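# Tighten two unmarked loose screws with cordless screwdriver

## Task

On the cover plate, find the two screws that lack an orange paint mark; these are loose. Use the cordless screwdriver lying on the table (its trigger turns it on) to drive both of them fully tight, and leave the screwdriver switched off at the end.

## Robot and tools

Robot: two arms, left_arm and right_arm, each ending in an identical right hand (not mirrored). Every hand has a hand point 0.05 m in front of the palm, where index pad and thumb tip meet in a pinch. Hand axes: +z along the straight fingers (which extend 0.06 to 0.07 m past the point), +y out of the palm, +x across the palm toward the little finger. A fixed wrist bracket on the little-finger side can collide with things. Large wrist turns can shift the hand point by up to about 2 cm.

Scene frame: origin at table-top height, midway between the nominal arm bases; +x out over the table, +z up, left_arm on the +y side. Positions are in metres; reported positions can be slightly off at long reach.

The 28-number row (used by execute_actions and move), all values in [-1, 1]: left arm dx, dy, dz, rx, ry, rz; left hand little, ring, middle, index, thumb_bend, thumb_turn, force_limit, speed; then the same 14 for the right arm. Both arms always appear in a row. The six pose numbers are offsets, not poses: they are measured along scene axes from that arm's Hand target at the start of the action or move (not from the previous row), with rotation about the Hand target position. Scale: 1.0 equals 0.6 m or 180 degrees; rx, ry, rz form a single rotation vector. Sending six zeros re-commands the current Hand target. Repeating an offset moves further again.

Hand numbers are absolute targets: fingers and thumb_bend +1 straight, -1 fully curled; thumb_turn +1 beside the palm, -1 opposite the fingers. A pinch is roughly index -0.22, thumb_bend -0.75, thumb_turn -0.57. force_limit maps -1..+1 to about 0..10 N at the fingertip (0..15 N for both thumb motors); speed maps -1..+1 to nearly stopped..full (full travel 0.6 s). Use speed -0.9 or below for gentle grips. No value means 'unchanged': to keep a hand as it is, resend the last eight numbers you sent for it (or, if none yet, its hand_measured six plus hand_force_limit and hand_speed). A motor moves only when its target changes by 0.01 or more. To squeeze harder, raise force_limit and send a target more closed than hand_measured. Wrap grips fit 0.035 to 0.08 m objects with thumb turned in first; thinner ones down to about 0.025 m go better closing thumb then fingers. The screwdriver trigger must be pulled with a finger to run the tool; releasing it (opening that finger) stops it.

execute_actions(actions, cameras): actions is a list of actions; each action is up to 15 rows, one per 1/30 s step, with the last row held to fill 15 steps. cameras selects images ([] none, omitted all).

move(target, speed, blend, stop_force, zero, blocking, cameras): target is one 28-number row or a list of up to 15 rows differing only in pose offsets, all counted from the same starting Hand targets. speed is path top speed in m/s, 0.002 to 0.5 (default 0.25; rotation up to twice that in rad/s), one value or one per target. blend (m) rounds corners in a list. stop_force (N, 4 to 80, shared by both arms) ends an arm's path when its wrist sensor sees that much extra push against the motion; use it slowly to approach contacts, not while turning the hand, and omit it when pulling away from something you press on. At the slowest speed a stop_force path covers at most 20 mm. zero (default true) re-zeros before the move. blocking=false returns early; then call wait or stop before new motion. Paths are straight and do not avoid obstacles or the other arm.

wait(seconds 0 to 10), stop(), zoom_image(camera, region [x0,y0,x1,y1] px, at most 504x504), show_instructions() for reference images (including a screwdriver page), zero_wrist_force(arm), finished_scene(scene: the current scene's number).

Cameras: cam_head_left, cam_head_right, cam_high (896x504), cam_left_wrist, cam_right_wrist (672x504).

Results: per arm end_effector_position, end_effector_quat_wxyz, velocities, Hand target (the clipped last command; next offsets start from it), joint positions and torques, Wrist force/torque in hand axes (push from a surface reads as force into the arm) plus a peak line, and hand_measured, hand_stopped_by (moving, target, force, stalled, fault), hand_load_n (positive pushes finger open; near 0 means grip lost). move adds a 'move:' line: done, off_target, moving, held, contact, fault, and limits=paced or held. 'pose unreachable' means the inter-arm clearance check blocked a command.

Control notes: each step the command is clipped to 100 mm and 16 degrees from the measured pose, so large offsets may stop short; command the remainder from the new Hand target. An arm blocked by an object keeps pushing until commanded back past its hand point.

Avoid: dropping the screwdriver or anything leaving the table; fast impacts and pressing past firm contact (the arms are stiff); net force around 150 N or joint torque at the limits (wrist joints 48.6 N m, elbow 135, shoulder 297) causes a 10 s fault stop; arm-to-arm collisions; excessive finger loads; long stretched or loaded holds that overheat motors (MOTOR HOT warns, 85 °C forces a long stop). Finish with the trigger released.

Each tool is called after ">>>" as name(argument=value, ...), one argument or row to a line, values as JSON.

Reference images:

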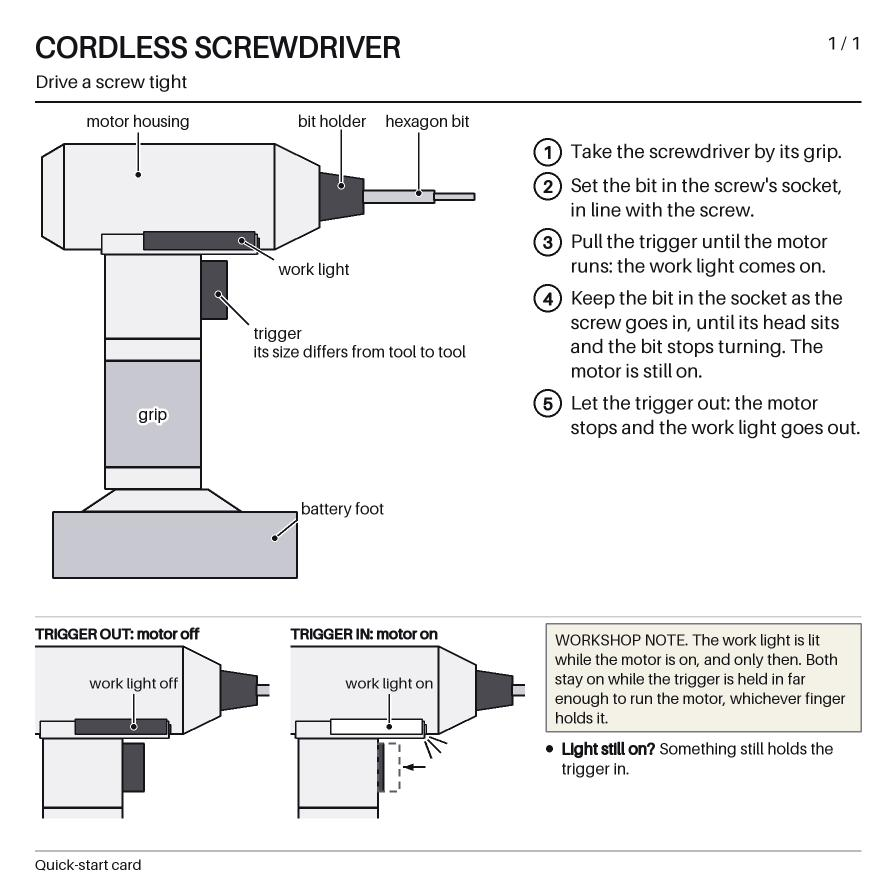

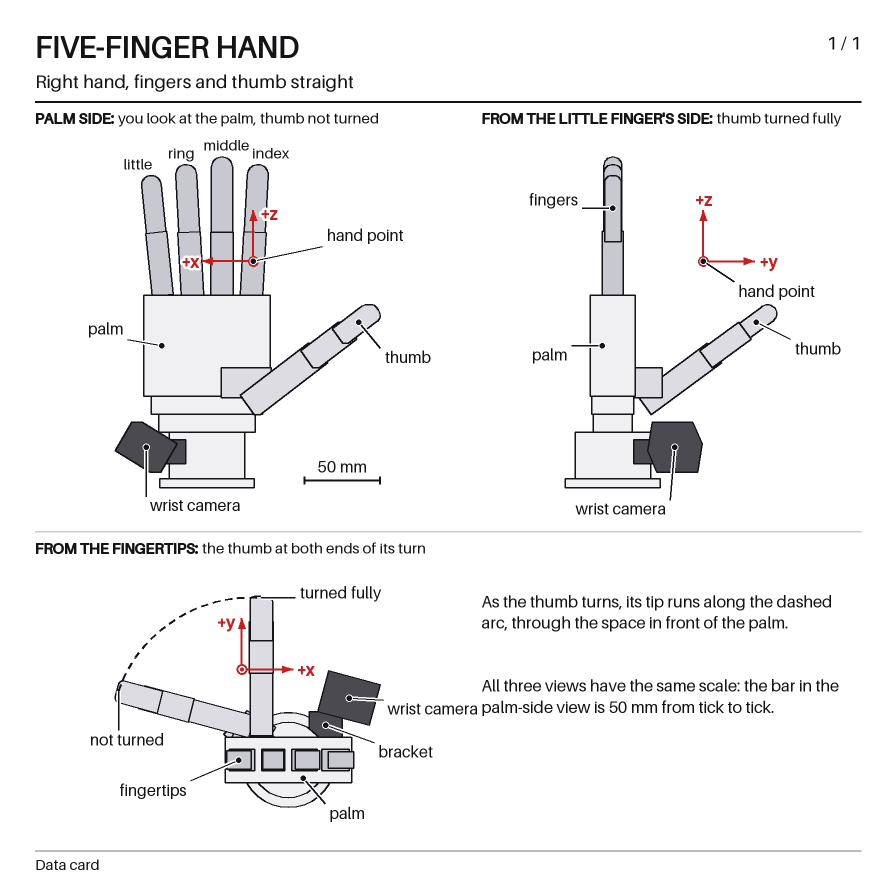

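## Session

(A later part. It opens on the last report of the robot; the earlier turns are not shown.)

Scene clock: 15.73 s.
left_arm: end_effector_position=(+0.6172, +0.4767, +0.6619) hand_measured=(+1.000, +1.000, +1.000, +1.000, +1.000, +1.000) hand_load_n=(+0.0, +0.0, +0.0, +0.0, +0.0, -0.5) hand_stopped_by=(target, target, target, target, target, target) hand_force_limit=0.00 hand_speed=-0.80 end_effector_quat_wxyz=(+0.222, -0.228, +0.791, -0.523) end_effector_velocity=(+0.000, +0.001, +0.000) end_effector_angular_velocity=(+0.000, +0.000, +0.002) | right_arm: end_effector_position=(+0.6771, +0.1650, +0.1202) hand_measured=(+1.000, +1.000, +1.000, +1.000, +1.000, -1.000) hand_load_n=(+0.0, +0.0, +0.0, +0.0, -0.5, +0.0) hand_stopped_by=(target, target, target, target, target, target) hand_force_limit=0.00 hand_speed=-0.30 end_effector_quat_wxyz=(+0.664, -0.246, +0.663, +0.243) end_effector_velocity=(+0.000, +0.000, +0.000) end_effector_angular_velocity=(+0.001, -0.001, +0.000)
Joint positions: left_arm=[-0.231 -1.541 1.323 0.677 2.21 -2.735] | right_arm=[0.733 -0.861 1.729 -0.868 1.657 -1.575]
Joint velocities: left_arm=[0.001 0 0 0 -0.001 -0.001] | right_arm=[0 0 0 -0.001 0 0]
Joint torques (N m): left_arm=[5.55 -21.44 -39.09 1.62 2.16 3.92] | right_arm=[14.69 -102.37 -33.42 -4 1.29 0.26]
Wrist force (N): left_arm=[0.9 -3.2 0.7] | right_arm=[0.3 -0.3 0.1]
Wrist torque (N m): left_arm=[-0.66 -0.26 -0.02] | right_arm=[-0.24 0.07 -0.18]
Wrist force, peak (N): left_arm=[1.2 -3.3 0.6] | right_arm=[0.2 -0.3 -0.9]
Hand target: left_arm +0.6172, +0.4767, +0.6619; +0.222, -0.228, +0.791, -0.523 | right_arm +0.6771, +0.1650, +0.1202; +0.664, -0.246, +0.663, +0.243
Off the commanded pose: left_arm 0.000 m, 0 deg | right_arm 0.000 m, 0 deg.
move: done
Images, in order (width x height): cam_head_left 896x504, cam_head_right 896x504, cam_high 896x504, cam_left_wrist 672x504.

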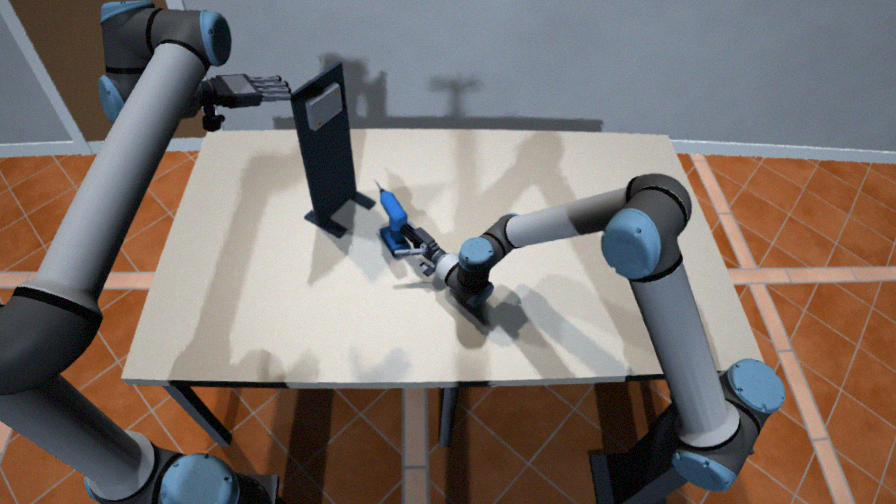

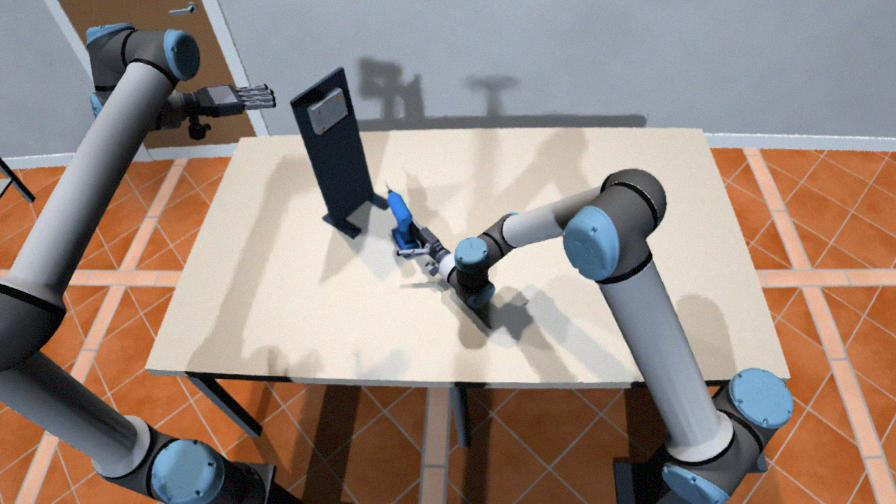

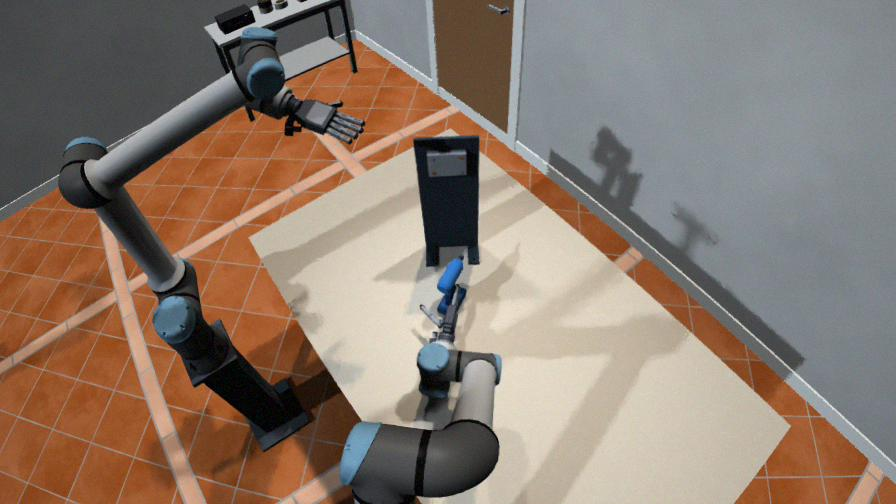

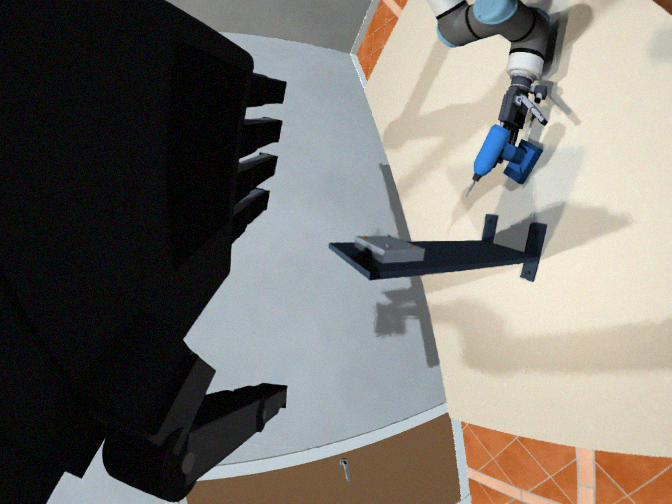

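>>> move(
  target=[0,0,0,0,0,0,1,1,1,1,1,1,0,-0.8,0.0317,0.0271,0,0,0,0,1,1,1,1,1,-1,0,-0.3],
  speed=0.03,
  stop_force=4,
  cameras=["cam_left_wrist","cam_head_right","cam_high"],
)

>>> zoom_image(
  camera="cam_left_wrist",
  region=[430, 60, 580, 210],
)

>>> zoom_image(
  camera="cam_high",
  region=[390, 230, 510, 370],
)

>>> zoom_image(
  camera="cam_head_right",
  region=[360, 170, 480, 290],
)

Scene clock: 17.87 s.
left_arm: end_effector_position=(+0.6172, +0.4767, +0.6619) hand_measured=(+1.000, +1.000, +1.000, +1.000, +1.000, +1.000) hand_load_n=(+0.0, +0.0, +0.0, +0.0, +0.0, +0.0) hand_stopped_by=(target, target, target, target, target, target) hand_force_limit=0.00 hand_speed=-0.80 end_effector_quat_wxyz=(+0.222, -0.228, +0.791, -0.523) end_effector_velocity=(+0.000, +0.000, +0.001) end_effector_angular_velocity=(+0.000, -0.001, -0.001) | right_arm: end_effector_position=(+0.6961, +0.1812, +0.1202) hand_measured=(+1.000, +1.000, +1.000, +1.000, +1.000, -1.000) hand_load_n=(+0.0, +0.0, +0.0, +0.0, +0.0, +0.0) hand_stopped_by=(target, target, target, target, target, target) hand_force_limit=0.00 hand_speed=-0.30 end_effector_quat_wxyz=(+0.664, -0.246, +0.663, +0.243) end_effector_velocity=(+0.000, +0.000, +0.000) end_effector_angular_velocity=(+0.000, +0.000, +0.000)
Joint positions: left_arm=[-0.231 -1.541 1.323 0.677 2.21 -2.735] | right_arm=[0.73 -0.835 1.674 -0.839 1.655 -1.575]
Joint velocities: left_arm=[-0.001 -0.001 0 0 0 0.001] | right_arm=[0 0 0 0 0 0]
Joint torques (N m): left_arm=[10.39 -21.71 -36.33 1.37 2.05 3.68] | right_arm=[1.58 -104.63 -25.61 -4.05 0.8 0.35]
Wrist force (N): left_arm=[0.8 -2.9 1.4] | right_arm=[0.2 -0.5 -0.2]
Wrist torque (N m): left_arm=[-0.66 -0.26 -0.03] | right_arm=[-0.24 0.11 -0.19]
Wrist force, peak (N): left_arm=[0.9 -3.4 0.6] | right_arm=[-0.4 -0.7 -0.2]
Hand target: left_arm +0.6172, +0.4767, +0.6619; +0.222, -0.228, +0.791, -0.523 | right_arm +0.6961, +0.1813, +0.1202; +0.664, -0.246, +0.663, +0.243
Off the commanded pose: left_arm 0.000 m, 0 deg | right_arm 0.000 m, 0 deg.
move: done
Images, in order (width x height): cam_head_right 896x504, cam_high 896x504, cam_left_wrist 672x504.

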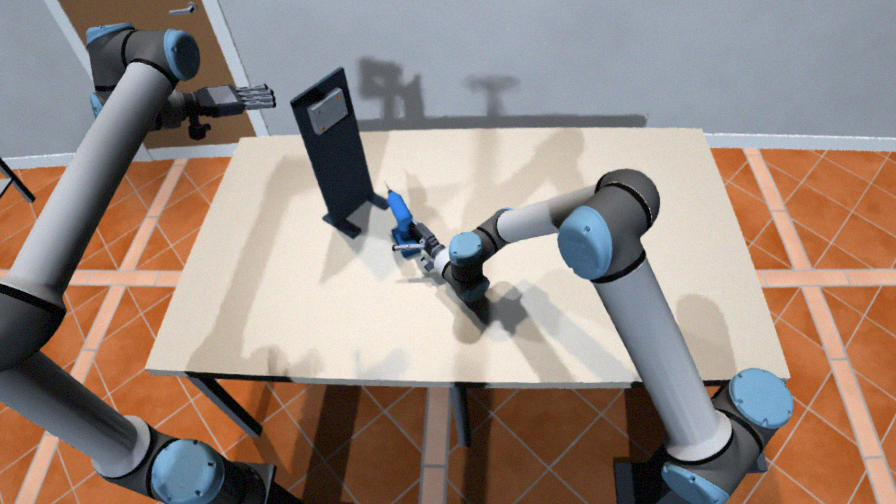

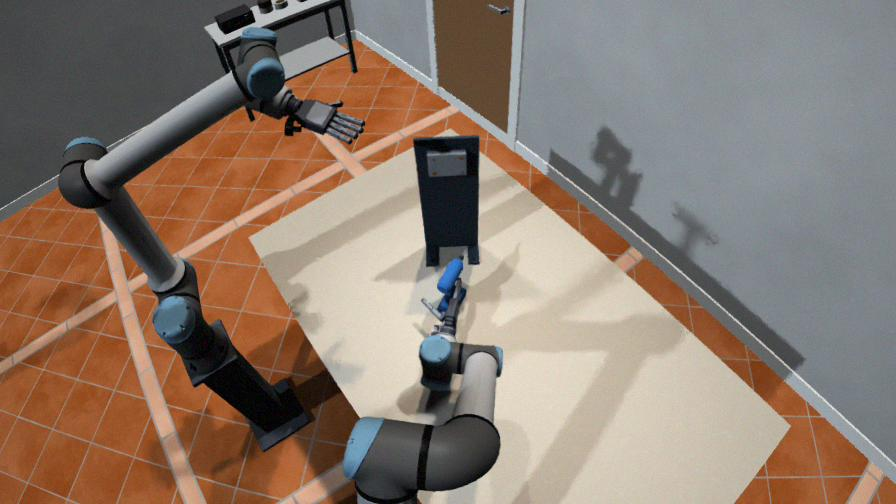

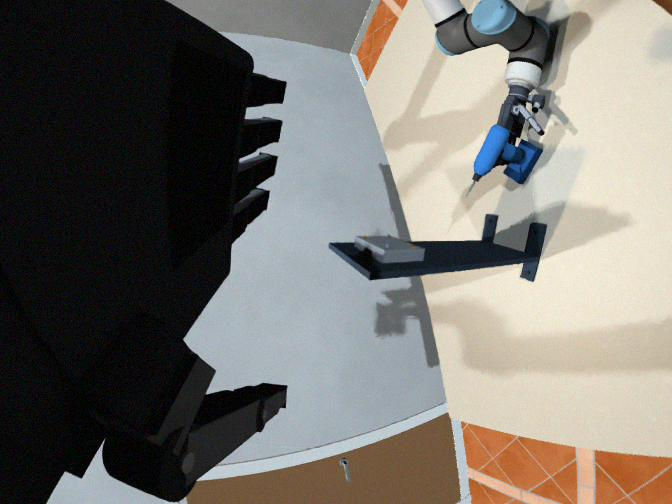

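Scaled by 3.360 from the camera's 672x504 image, which has a finer 960x720 frame.

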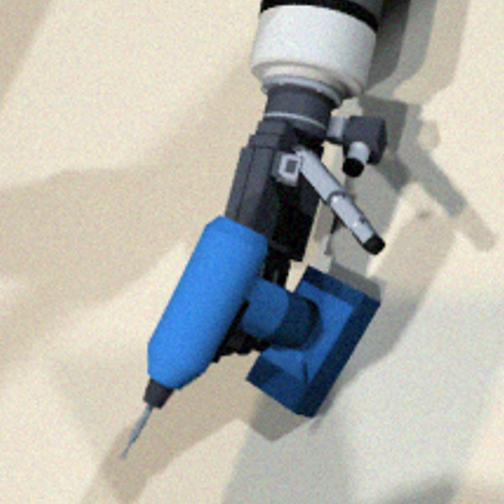

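Scaled by 3.600.

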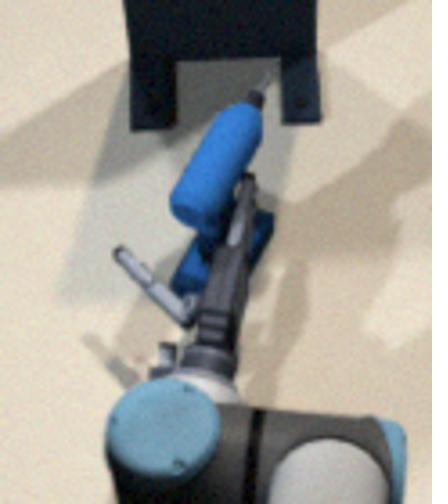

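Scaled by 4.200.

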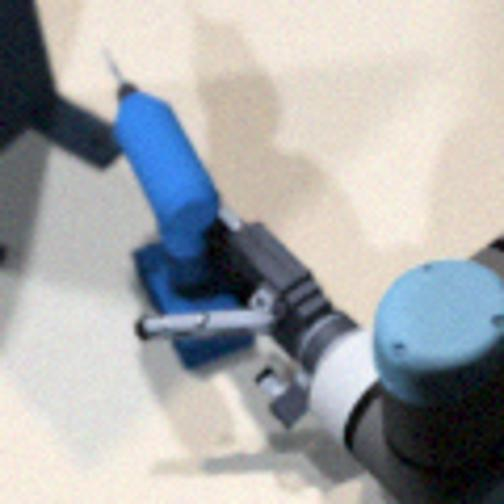

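>>> move(
  target=[0,0,0,0,0,0,1,1,1,1,1,1,0,-0.8,0.0101,0.0087,0,0,0,0,1,1,1,1,1,-1,0,-0.3],
  speed=0.03,
  stop_force=4,
  cameras=[],
)

>>> move(
  target=[0,0,0,0,0,0,1,1,1,1,1,1,0,-0.8,0,0,0,0,0,0,-0.6,-0.6,-0.6,0.3,1,-1,-0.4,-0.6],
  cameras=["cam_left_wrist","cam_high"],
)

>>> zoom_image(
  camera="cam_left_wrist",
  region=[430, 60, 580, 210],
)

>>> zoom_image(
  camera="cam_high",
  region=[390, 230, 510, 370],
)

Scene clock: 19.70 s.
left_arm: end_effector_position=(+0.6172, +0.4767, +0.6619) hand_measured=(+1.000, +1.000, +1.000, +1.000, +1.000, +1.000) hand_load_n=(+0.0, +0.0, +0.0, +0.0, +0.0, +0.0) hand_stopped_by=(target, target, target, target, target, target) hand_force_limit=0.00 hand_speed=-0.80 end_effector_quat_wxyz=(+0.222, -0.228, +0.791, -0.523) end_effector_velocity=(+0.000, +0.000, +0.000) end_effector_angular_velocity=(+0.000, +0.001, +0.000) | right_arm: end_effector_position=(+0.7022, +0.1865, +0.1202) hand_measured=(+1.000, +1.000, +1.000, +1.000, +1.000, -1.000) hand_load_n=(+0.0, +0.0, +0.0, +0.0, +0.0, -0.5) hand_stopped_by=(target, target, target, target, target, target) hand_force_limit=0.00 hand_speed=-0.30 end_effector_quat_wxyz=(+0.664, -0.246, +0.663, +0.243) end_effector_velocity=(+0.000, +0.000, +0.000) end_effector_angular_velocity=(+0.000, +0.001, +0.000)
Joint positions: left_arm=[-0.231 -1.541 1.323 0.677 2.21 -2.735] | right_arm=[0.729 -0.826 1.656 -0.83 1.654 -1.575]
Joint velocities: left_arm=[0 0 0 0.001 0 -0.001] | right_arm=[0 0 0 0 0 0]
Joint torques (N m): left_arm=[7.66 -20.72 -34.88 0.78 1.82 3.97] | right_arm=[-13.79 -105.69 -25.99 -4.27 0.29 0.42]
Wrist force (N): left_arm=[0.9 -2.9 1.2] | right_arm=[0.3 -0.3 0.1]
Wrist torque (N m): left_arm=[-0.66 -0.27 -0.02] | right_arm=[-0.24 0.09 -0.18]
Wrist force, peak (N): left_arm=[0.6 -3.5 0.9] | right_arm=[0.6 0.0 -0.1]
Hand target: left_arm +0.6172, +0.4767, +0.6619; +0.222, -0.228, +0.791, -0.523 | right_arm +0.7022, +0.1865, +0.1202; +0.664, -0.246, +0.663, +0.243
Off the commanded pose: left_arm 0.000 m, 0 deg | right_arm 0.000 m, 0 deg.
move: done
No camera images: "cameras" was empty.

Scene clock: 22.20 s.
left_arm: end_effector_position=(+0.6172, +0.4767, +0.6619) hand_measured=(+1.000, +1.000, +1.000, +1.000, +1.000, +1.000) hand_load_n=(+0.0, +0.0, +0.0, +0.0, -0.5, -0.5) hand_stopped_by=(target, target, target, target, target, target) hand_force_limit=0.00 hand_speed=-0.80 end_effector_quat_wxyz=(+0.222, -0.228, +0.791, -0.523) end_effector_velocity=(+0.000, +0.001, +0.000) end_effector_angular_velocity=(+0.000, +0.001, +0.001) | right_arm: end_effector_position=(+0.7022, +0.1865, +0.1202) hand_measured=(-0.486, -0.462, -0.464, +0.300, +1.000, -1.000) hand_load_n=(+6.5, +4.0, +3.0, +0.0, +1.0, +0.0) hand_stopped_by=(force, force, force, target, target, target) hand_force_limit=-0.40 hand_speed=-0.60 end_effector_quat_wxyz=(+0.664, -0.246, +0.663, +0.243) end_effector_velocity=(+0.000, +0.000, -0.001) end_effector_angular_velocity=(+0.000, +0.000, +0.000)
Joint positions: left_arm=[-0.231 -1.541 1.323 0.677 2.21 -2.735] | right_arm=[0.729 -0.826 1.656 -0.83 1.654 -1.575]
Joint velocities: left_arm=[0.001 0 0 0.001 0 -0.001] | right_arm=[0 0.001 0 0 0 0]
Joint torques (N m): left_arm=[6.67 -22.11 -30.91 0.98 1.83 3.55] | right_arm=[11.81 -95.72 -31.88 -2.24 1.01 0.17]
Wrist force (N): left_arm=[0.8 -2.8 1.0] | right_arm=[1.9 -0.1 0.0]
Wrist torque (N m): left_arm=[-0.62 -0.26 -0.01] | right_arm=[-0.24 -0.35 -0.17]
Wrist force, peak (N): left_arm=[1.0 -3.1 1.1] | right_arm=[1.4 -1.6 2.8]
Hand target: left_arm +0.6172, +0.4767, +0.6619; +0.222, -0.228, +0.791, -0.523 | right_arm +0.7022, +0.1865, +0.1202; +0.664, -0.246, +0.663, +0.243
Off the commanded pose: left_arm 0.000 m, 0 deg | right_arm 0.000 m, 0 deg.
move: done
Images, in order (width x height): cam_high 896x504, cam_left_wrist 672x504.

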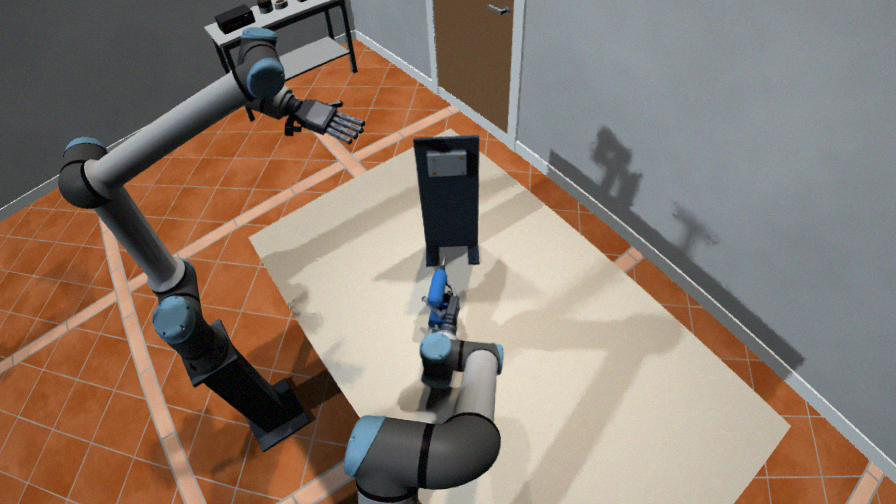

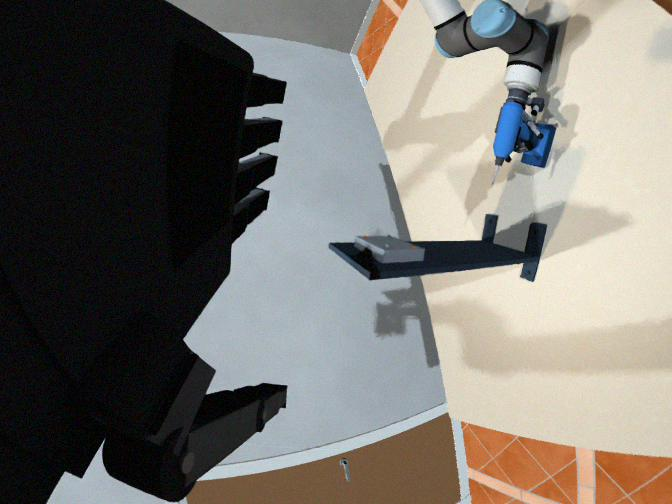

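Scaled by 3.360 from the camera's 672x504 image, which has a finer 960x720 frame.

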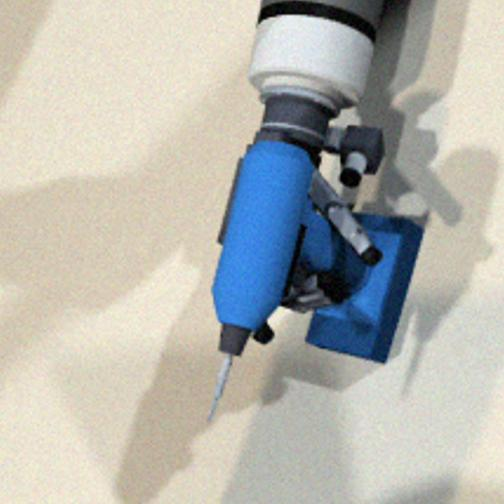

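Scaled by 3.600.

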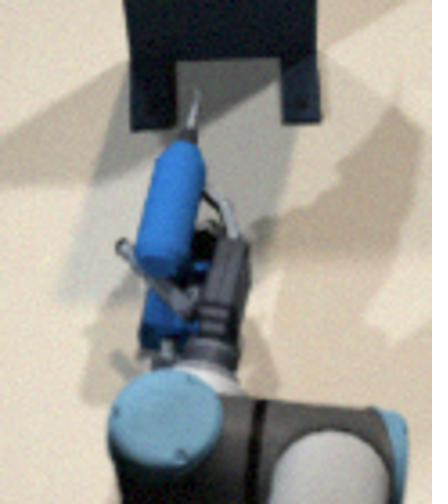

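>>> move(
  target=[0,0,0,0,0,0,1,1,1,1,1,1,0,-0.8,0,0,0,0,0,0,-0.6,-0.6,-0.6,0.3,-1,-1,0.2,-0.5],
  cameras=["cam_left_wrist","cam_high"],
)

>>> zoom_image(
  camera="cam_left_wrist",
  region=[430, 60, 580, 210],
)

>>> zoom_image(
  camera="cam_high",
  region=[390, 230, 510, 370],
)

Scene clock: 23.07 s.
left_arm: end_effector_position=(+0.6172, +0.4767, +0.6619) hand_measured=(+1.000, +1.000, +1.000, +1.000, +1.000, +1.000) hand_load_n=(+0.0, +0.0, +0.0, +0.0, +0.0, -0.5) hand_stopped_by=(target, target, target, target, target, target) hand_force_limit=0.00 hand_speed=-0.80 end_effector_quat_wxyz=(+0.222, -0.228, +0.791, -0.523) end_effector_velocity=(+0.000, +0.000, +0.000) end_effector_angular_velocity=(+0.000, -0.001, +0.000) | right_arm: end_effector_position=(+0.7022, +0.1865, +0.1202) hand_measured=(-0.484, -0.462, -0.462, +0.300, +0.788, -1.000) hand_load_n=(+10.5, +7.0, +9.0, +0.0, +8.0, +3.5) hand_stopped_by=(force, force, force, target, force, target) hand_force_limit=0.20 hand_speed=-0.50 end_effector_quat_wxyz=(+0.664, -0.246, +0.663, +0.243) end_effector_velocity=(+0.000, +0.000, +0.001) end_effector_angular_velocity=(+0.000, -0.001, +0.000)
Joint positions: left_arm=[-0.231 -1.541 1.323 0.677 2.21 -2.735] | right_arm=[0.729 -0.826 1.656 -0.83 1.654 -1.575]
Joint velocities: left_arm=[0 0 0 -0.001 0 0.001] | right_arm=[0 -0.001 0 0.001 0 0]
Joint torques (N m): left_arm=[8.15 -18.75 -31.3 0.67 1.94 4.04] | right_arm=[15.08 -92.51 -30.87 -1.4 0.93 0.27]
Wrist force (N): left_arm=[1.2 -2.8 0.3] | right_arm=[-6.0 -2.0 -1.0]
Wrist torque (N m): left_arm=[-0.59 -0.30 0.01] | right_arm=[-0.18 -0.35 -0.39]
Wrist force, peak (N): left_arm=[0.6 -3.3 0.7] | right_arm=[-8.4 -1.9 -2.2]
Hand target: left_arm +0.6172, +0.4767, +0.6619; +0.222, -0.228, +0.791, -0.523 | right_arm +0.7022, +0.1865, +0.1202; +0.664, -0.246, +0.663, +0.243
Off the commanded pose: left_arm 0.000 m, 0 deg | right_arm 0.000 m, 0 deg.
move: done
Images, in order (width x height): cam_high 896x504, cam_left_wrist 672x504.

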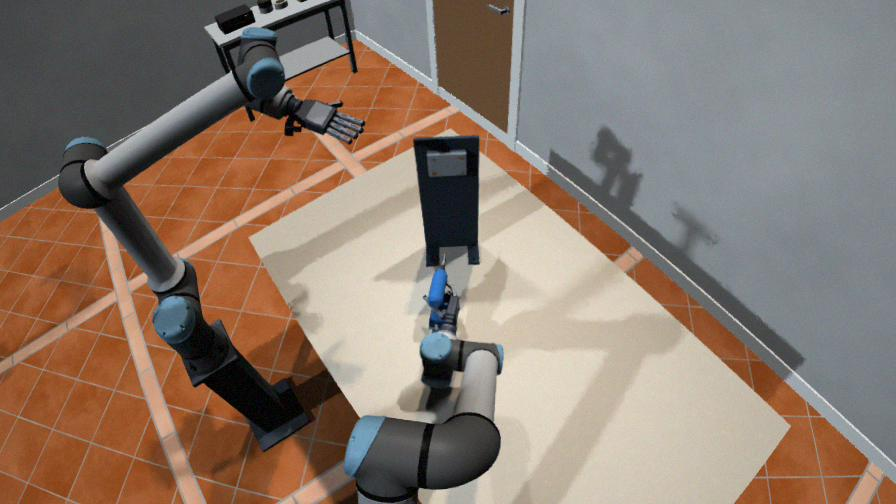

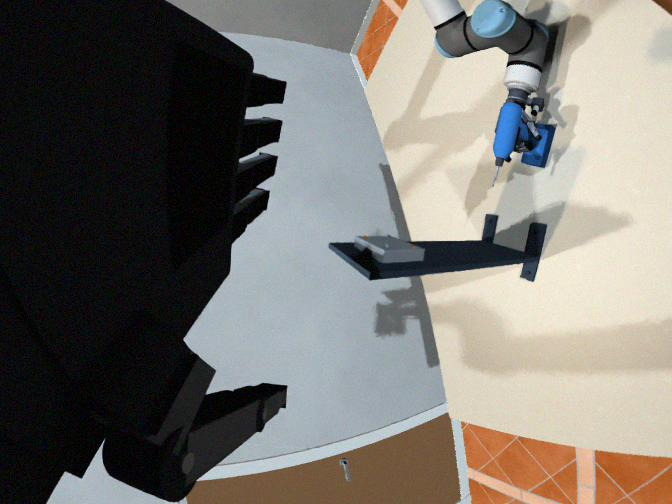

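Scaled by 3.360 from the camera's 672x504 image, which has a finer 960x720 frame.

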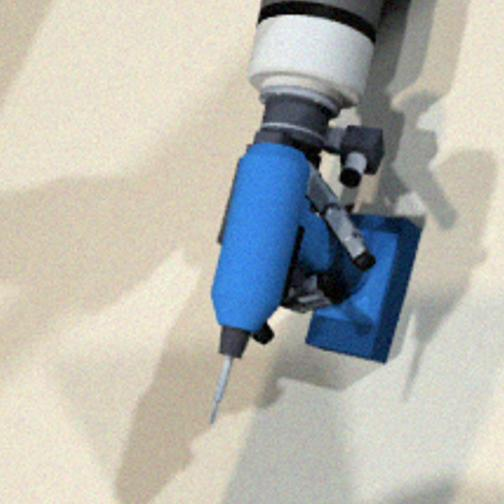

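Scaled by 3.600.

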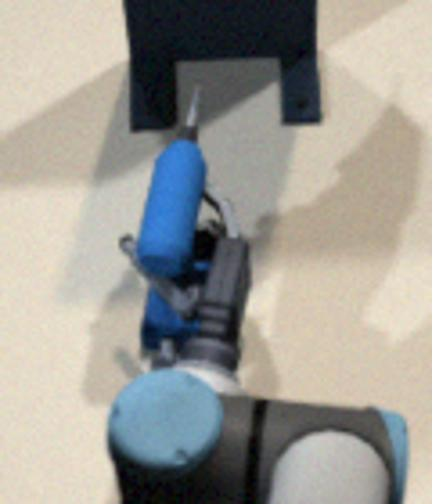

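>>> move(
  target=[0,0,0,0,0,0,1,1,1,1,1,1,0,-0.8,0,0,0,0,0,0,0.9,0.9,0.9,0.9,1,-1,0.2,-0.5],
  cameras=[],
)

>>> move(
  target=[0,0,0,0,0,0,1,1,1,1,1,1,0,-0.8,-0.048,-0.0412,0,0,0,0,0.9,0.9,0.9,0.9,1,-1,0.2,-0.5],
  speed=0.04,
  cameras=["cam_left_wrist","cam_high","cam_head_right"],
)

>>> zoom_image(
  camera="cam_left_wrist",
  region=[430, 60, 580, 210],
)

>>> zoom_image(
  camera="cam_high",
  region=[390, 230, 510, 370],
)

>>> zoom_image(
  camera="cam_head_right",
  region=[360, 170, 480, 290],
)

Scene clock: 25.50 s.
left_arm: end_effector_position=(+0.6172, +0.4767, +0.6619) hand_measured=(+1.000, +1.000, +1.000, +1.000, +1.000, +1.000) hand_load_n=(+0.0, +0.0, +0.0, +0.0, +0.0, +0.0) hand_stopped_by=(target, target, target, target, target, target) hand_force_limit=0.00 hand_speed=-0.80 end_effector_quat_wxyz=(+0.222, -0.228, +0.791, -0.523) end_effector_velocity=(+0.000, +0.000, +0.000) end_effector_angular_velocity=(+0.000, -0.001, -0.001) | right_arm: end_effector_position=(+0.7022, +0.1865, +0.1202) hand_measured=(+0.900, +0.900, +0.900, +0.900, +1.000, -1.000) hand_load_n=(+0.0, +0.0, +0.0, +0.0, +0.0, +0.0) hand_stopped_by=(target, target, target, target, target, target) hand_force_limit=0.20 hand_speed=-0.50 end_effector_quat_wxyz=(+0.664, -0.246, +0.663, +0.243) end_effector_velocity=(+0.000, +0.000, +0.000) end_effector_angular_velocity=(+0.000, +0.000, +0.000)
Joint positions: left_arm=[-0.231 -1.541 1.323 0.677 2.21 -2.735] | right_arm=[0.729 -0.826 1.656 -0.83 1.654 -1.575]
Joint velocities: left_arm=[0 -0.001 0 0 0.001 0.001] | right_arm=[0 0 0 0 0 0]
Joint torques (N m): left_arm=[8.14 -22.06 -31.57 0.43 1.63 3.48] | right_arm=[5.26 -90.25 -26.24 -0.8 1.02 0.5]
Wrist force (N): left_arm=[0.6 -2.8 0.9] | right_arm=[0.1 -0.4 0.3]
Wrist torque (N m): left_arm=[-0.62 -0.22 -0.03] | right_arm=[-0.26 0.12 -0.19]
Wrist force, peak (N): left_arm=[0.8 -3.3 1.1] | right_arm=[-6.0 -2.3 -1.2]
Hand target: left_arm +0.6172, +0.4767, +0.6619; +0.222, -0.228, +0.791, -0.523 | right_arm +0.7022, +0.1865, +0.1202; +0.664, -0.246, +0.663, +0.243
Off the commanded pose: left_arm 0.000 m, 0 deg | right_arm 0.000 m, 0 deg.
move: done
No camera images: "cameras" was empty.

Scene clock: 26.73 s.
left_arm: end_effector_position=(+0.6172, +0.4767, +0.6619) hand_measured=(+1.000, +1.000, +1.000, +1.000, +1.000, +1.000) hand_load_n=(+0.0, +0.0, +0.0, +0.0, +0.0, +0.0) hand_stopped_by=(target, target, target, target, target, target) hand_force_limit=0.00 hand_speed=-0.80 end_effector_quat_wxyz=(+0.222, -0.228, +0.791, -0.523) end_effector_velocity=(+0.000, +0.000, +0.000) end_effector_angular_velocity=(+0.000, -0.001, +0.000) | right_arm: end_effector_position=(+0.6733, +0.1617, +0.1203) hand_measured=(+0.900, +0.900, +0.900, +0.900, +1.000, -1.000) hand_load_n=(+0.0, +0.0, +0.0, +0.0, +0.0, +0.0) hand_stopped_by=(target, target, target, target, target, target) hand_force_limit=0.20 hand_speed=-0.50 end_effector_quat_wxyz=(+0.664, -0.246, +0.663, +0.243) end_effector_velocity=(+0.001, +0.001, +0.001) end_effector_angular_velocity=(+0.000, +0.000, +0.000)
Joint positions: left_arm=[-0.231 -1.541 1.323 0.677 2.21 -2.735] | right_arm=[0.733 -0.866 1.74 -0.873 1.658 -1.575]
Joint velocities: left_arm=[-0.001 0 0 0 0 0] | right_arm=[0 0.001 -0.003 0.003 0 0]
Joint torques (N m): left_arm=[4.76 -25.78 -32.88 0.11 1.26 3.7] | right_arm=[6.13 -81.16 -33.47 -0.2 1.28 -0.38]
Wrist force (N): left_arm=[0.9 -3.0 0.9] | right_arm=[-0.2 -0.4 0.1]
Wrist torque (N m): left_arm=[-0.65 -0.26 -0.02] | right_arm=[-0.23 0.15 -0.22]
Wrist force, peak (N): left_arm=[0.4 -3.4 0.9] | right_arm=[-0.3 -0.3 -0.7]
Hand target: left_arm +0.6172, +0.4767, +0.6619; +0.222, -0.228, +0.791, -0.523 | right_arm +0.6734, +0.1617, +0.1202; +0.664, -0.246, +0.663, +0.243
Off the commanded pose: left_arm 0.000 m, 0 deg | right_arm 0.000 m, 0 deg.
move: done
Images, in order (width x height): cam_head_right 896x504, cam_high 896x504, cam_left_wrist 672x504.

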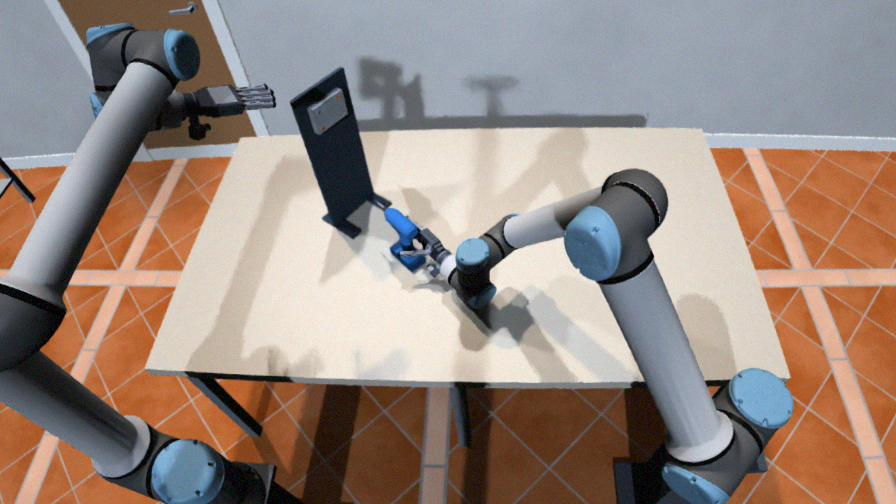

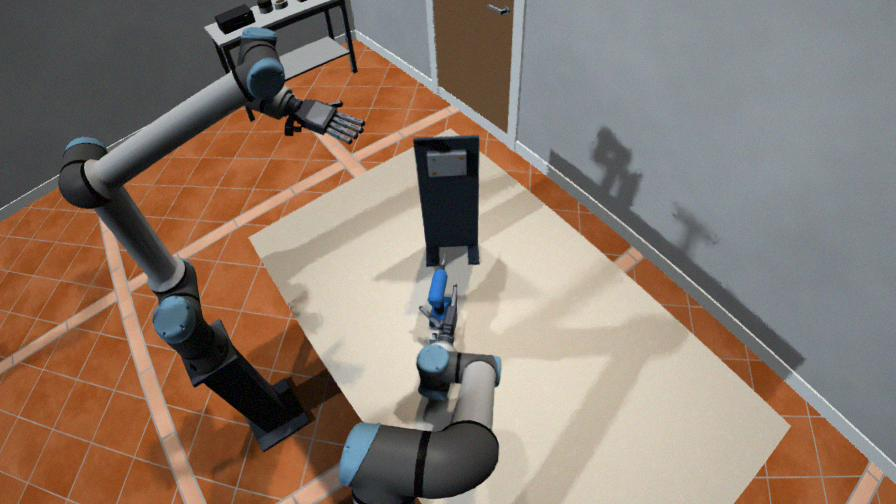

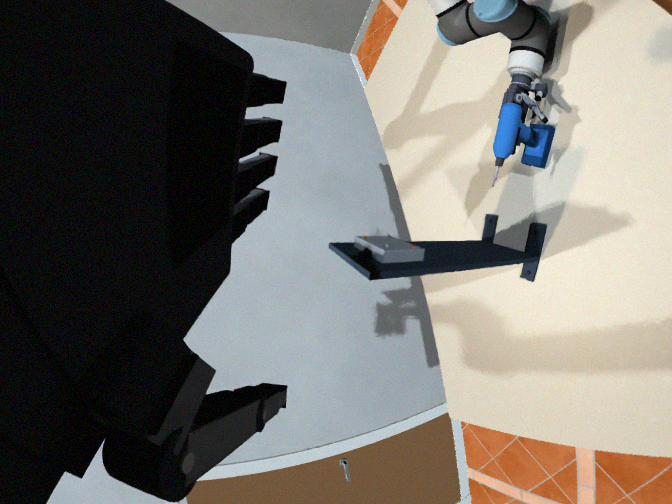

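Scaled by 3.360 from the camera's 672x504 image, which has a finer 960x720 frame.

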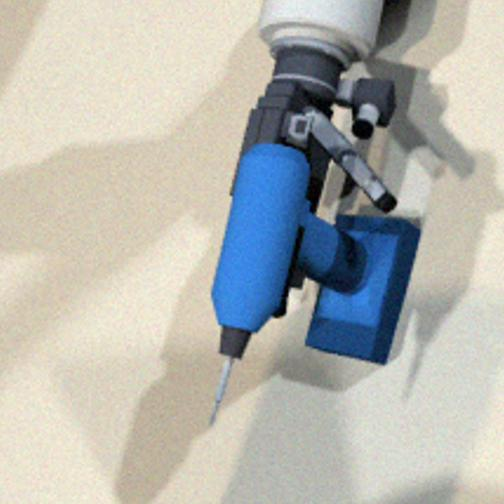

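Scaled by 3.600.

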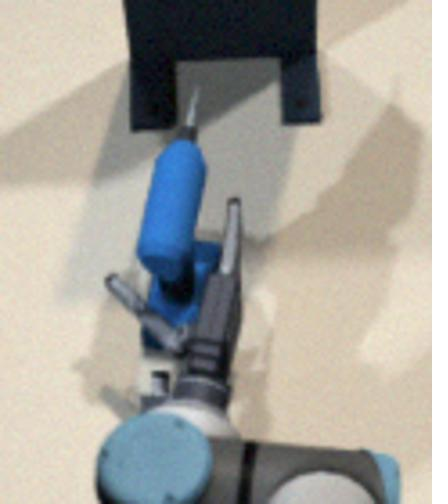

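Scaled by 4.200.

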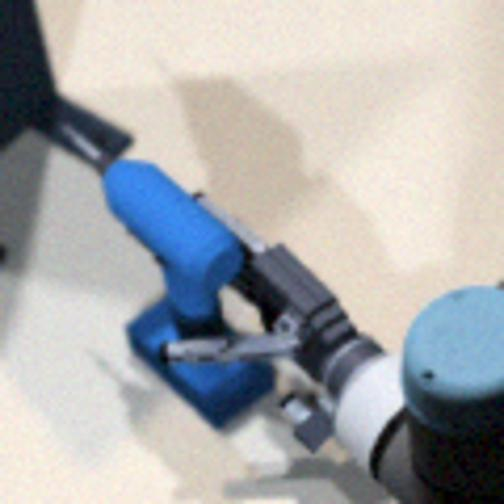

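>>> move(
  target=[0,0,0,0,0,0,1,1,1,1,1,1,0,-0.8,0,0,0,0,0,0,0.9,0.9,0.9,0.9,0.15,-1,-0.7,-0.7],
  cameras=["cam_left_wrist","cam_high"],
)

>>> zoom_image(
  camera="cam_left_wrist",
  region=[430, 60, 580, 210],
)

>>> zoom_image(
  camera="cam_high",
  region=[390, 230, 510, 370],
)

Scene clock: 29.93 s.
left_arm: end_effector_position=(+0.6172, +0.4767, +0.6619) hand_measured=(+1.000, +1.000, +1.000, +1.000, +1.000, +1.000) hand_load_n=(+0.0, +0.0, +0.0, +0.0, +0.0, -0.5) hand_stopped_by=(target, target, target, target, target, target) hand_force_limit=0.00 hand_speed=-0.80 end_effector_quat_wxyz=(+0.222, -0.228, +0.791, -0.523) end_effector_velocity=(+0.000, +0.000, +0.000) end_effector_angular_velocity=(+0.000, +0.001, +0.000) | right_arm: end_effector_position=(+0.6734, +0.1617, +0.1202) hand_measured=(+0.900, +0.900, +0.900, +0.900, +0.150, -1.000) hand_load_n=(+0.0, +0.0, +0.0, +0.0, +0.0, +0.0) hand_stopped_by=(target, target, target, target, target, target) hand_force_limit=-0.70 hand_speed=-0.70 end_effector_quat_wxyz=(+0.664, -0.246, +0.663, +0.243) end_effector_velocity=(+0.000, +0.000, -0.001) end_effector_angular_velocity=(-0.001, +0.001, +0.000)
Joint positions: left_arm=[-0.231 -1.541 1.323 0.677 2.21 -2.735] | right_arm=[0.733 -0.866 1.739 -0.873 1.658 -1.575]
Joint velocities: left_arm=[0 0 0 0 0 -0.001] | right_arm=[0 0.001 0 0 0 0]
Joint torques (N m): left_arm=[5.75 -22.25 -34.03 0.54 0.9 3.82] | right_arm=[-13.37 -82.68 -30.54 -2.3 -0.24 -1.77]
Wrist force (N): left_arm=[0.8 -3.1 0.8] | right_arm=[-0.3 -0.3 -0.3]
Wrist torque (N m): left_arm=[-0.66 -0.25 -0.03] | right_arm=[-0.20 0.19 -0.22]
Wrist force, peak (N): left_arm=[0.8 -3.4 0.8] | right_arm=[0.2 -0.7 -0.5]
Hand target: left_arm +0.6172, +0.4767, +0.6619; +0.222, -0.228, +0.791, -0.523 | right_arm +0.6734, +0.1617, +0.1202; +0.664, -0.246, +0.663, +0.243
Off the commanded pose: left_arm 0.000 m, 0 deg | right_arm 0.000 m, 0 deg.
move: done
Images, in order (width x height): cam_high 896x504, cam_left_wrist 672x504.

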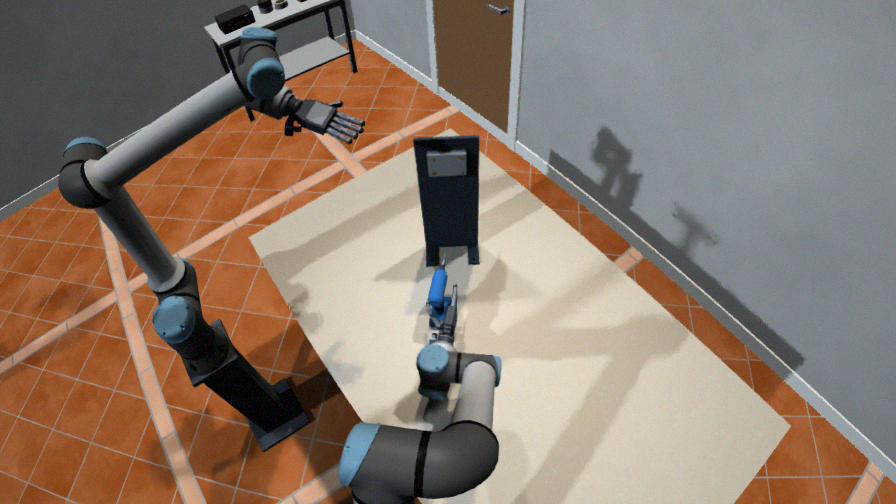

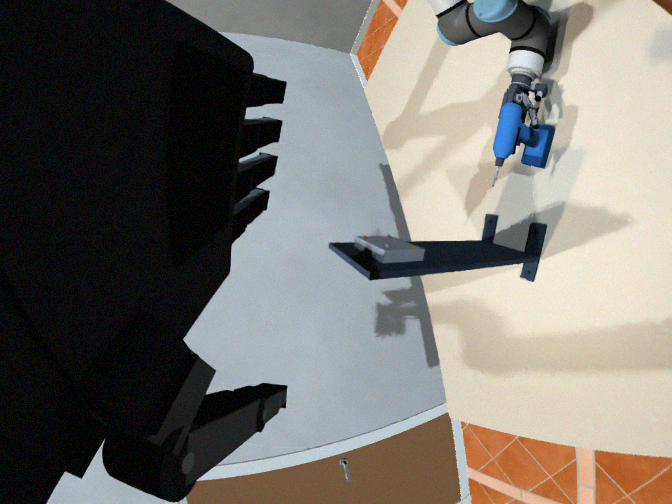

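Scaled by 3.360 from the camera's 672x504 image, which has a finer 960x720 frame.

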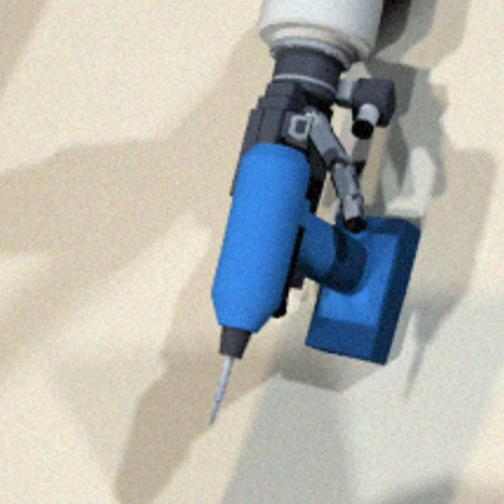

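Scaled by 3.600.

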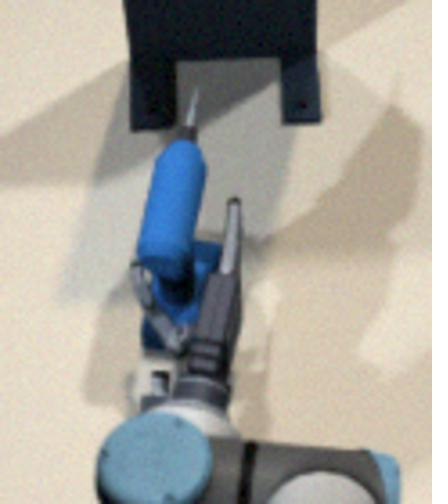

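>>> move(
  target=[0,0,0,0,0,0,1,1,1,1,1,1,0,-0.8,0,0,0,0,0,0,-0.85,-0.85,-0.85,0.3,0.15,-1,-0.2,-0.6],
  cameras=["cam_left_wrist","cam_high"],
)

>>> zoom_image(
  camera="cam_left_wrist",
  region=[430, 60, 580, 210],
)

>>> zoom_image(
  camera="cam_high",
  region=[390, 230, 510, 370],
)

Scene clock: 31.83 s.
left_arm: end_effector_position=(+0.6172, +0.4767, +0.6619) hand_measured=(+1.000, +1.000, +1.000, +1.000, +1.000, +1.000) hand_load_n=(+0.0, +0.0, +0.0, +0.0, +0.0, -0.5) hand_stopped_by=(target, target, target, target, target, target) hand_force_limit=0.00 hand_speed=-0.80 end_effector_quat_wxyz=(+0.222, -0.228, +0.791, -0.523) end_effector_velocity=(+0.001, +0.001, -0.001) end_effector_angular_velocity=(+0.000, +0.002, +0.001) | right_arm: end_effector_position=(+0.6734, +0.1617, +0.1201) hand_measured=(-0.118, -0.096, -0.096, +0.300, +0.156, -1.000) hand_load_n=(+10.5, +3.0, +2.0, +0.0, +9.5, +1.5) hand_stopped_by=(force, force, force, target, target, target) hand_force_limit=-0.20 hand_speed=-0.60 end_effector_quat_wxyz=(+0.664, -0.246, +0.663, +0.243) end_effector_velocity=(+0.000, +0.000, +0.002) end_effector_angular_velocity=(+0.001, -0.002, +0.000)
Joint positions: left_arm=[-0.231 -1.541 1.323 0.677 2.21 -2.735] | right_arm=[0.733 -0.866 1.739 -0.873 1.658 -1.575]
Joint velocities: left_arm=[0.001 0.001 0 0 0 -0.001] | right_arm=[0 -0.001 0 -0.001 0 0]
Joint torques (N m): left_arm=[6.03 -25.6 -32.09 -0.65 0.85 3.27] | right_arm=[-4.57 -86.62 -28.34 -3.61 -0.36 -1.77]
Wrist force (N): left_arm=[0.8 -2.8 0.8] | right_arm=[1.4 -0.1 0.3]
Wrist torque (N m): left_arm=[-0.61 -0.24 -0.02] | right_arm=[-0.21 -0.39 -0.39]
Wrist force, peak (N): left_arm=[0.8 -3.5 0.8] | right_arm=[-0.2 -2.7 3.4]
Hand target: left_arm +0.6172, +0.4767, +0.6619; +0.222, -0.228, +0.791, -0.523 | right_arm +0.6734, +0.1617, +0.1202; +0.664, -0.246, +0.663, +0.243
Off the commanded pose: left_arm 0.000 m, 0 deg | right_arm 0.000 m, 0 deg.
move: done
Images, in order (width x height): cam_high 896x504, cam_left_wrist 672x504.

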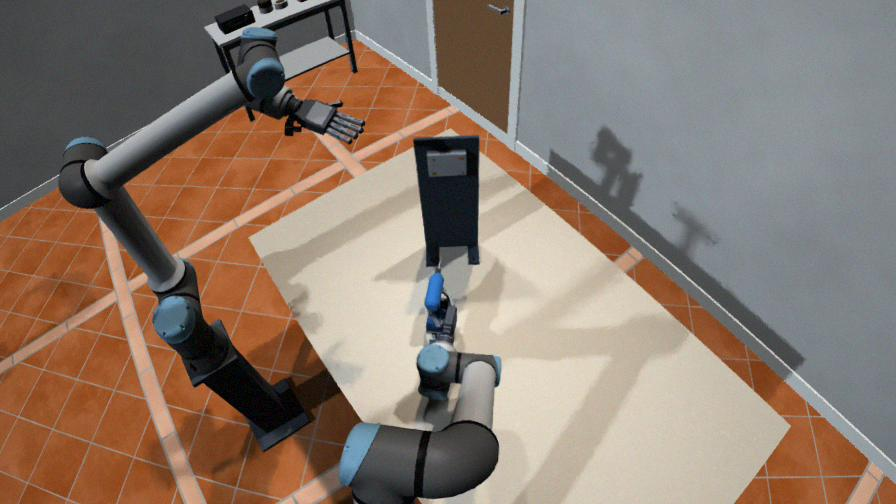

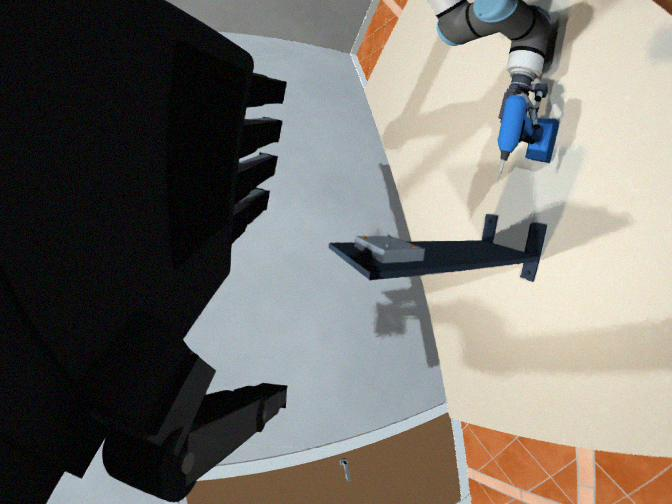

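Scaled by 3.360 from the camera's 672x504 image, which has a finer 960x720 frame.

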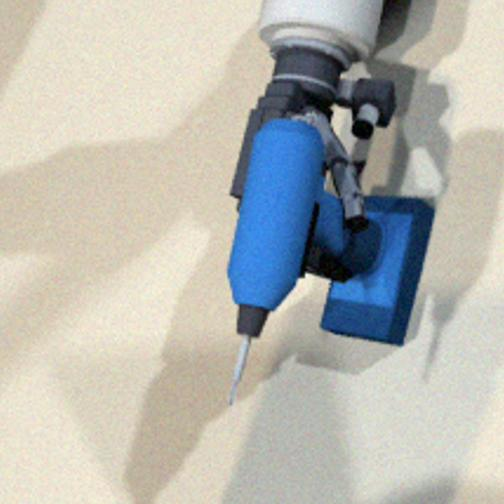

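Scaled by 3.600.

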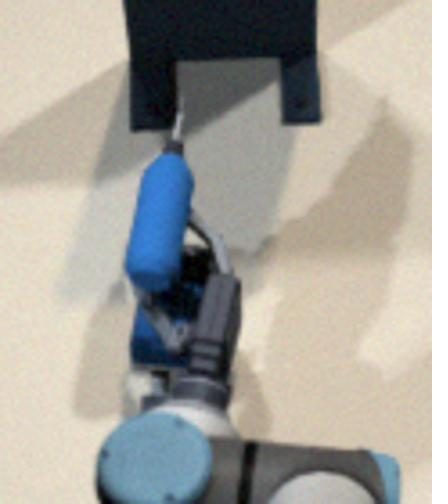

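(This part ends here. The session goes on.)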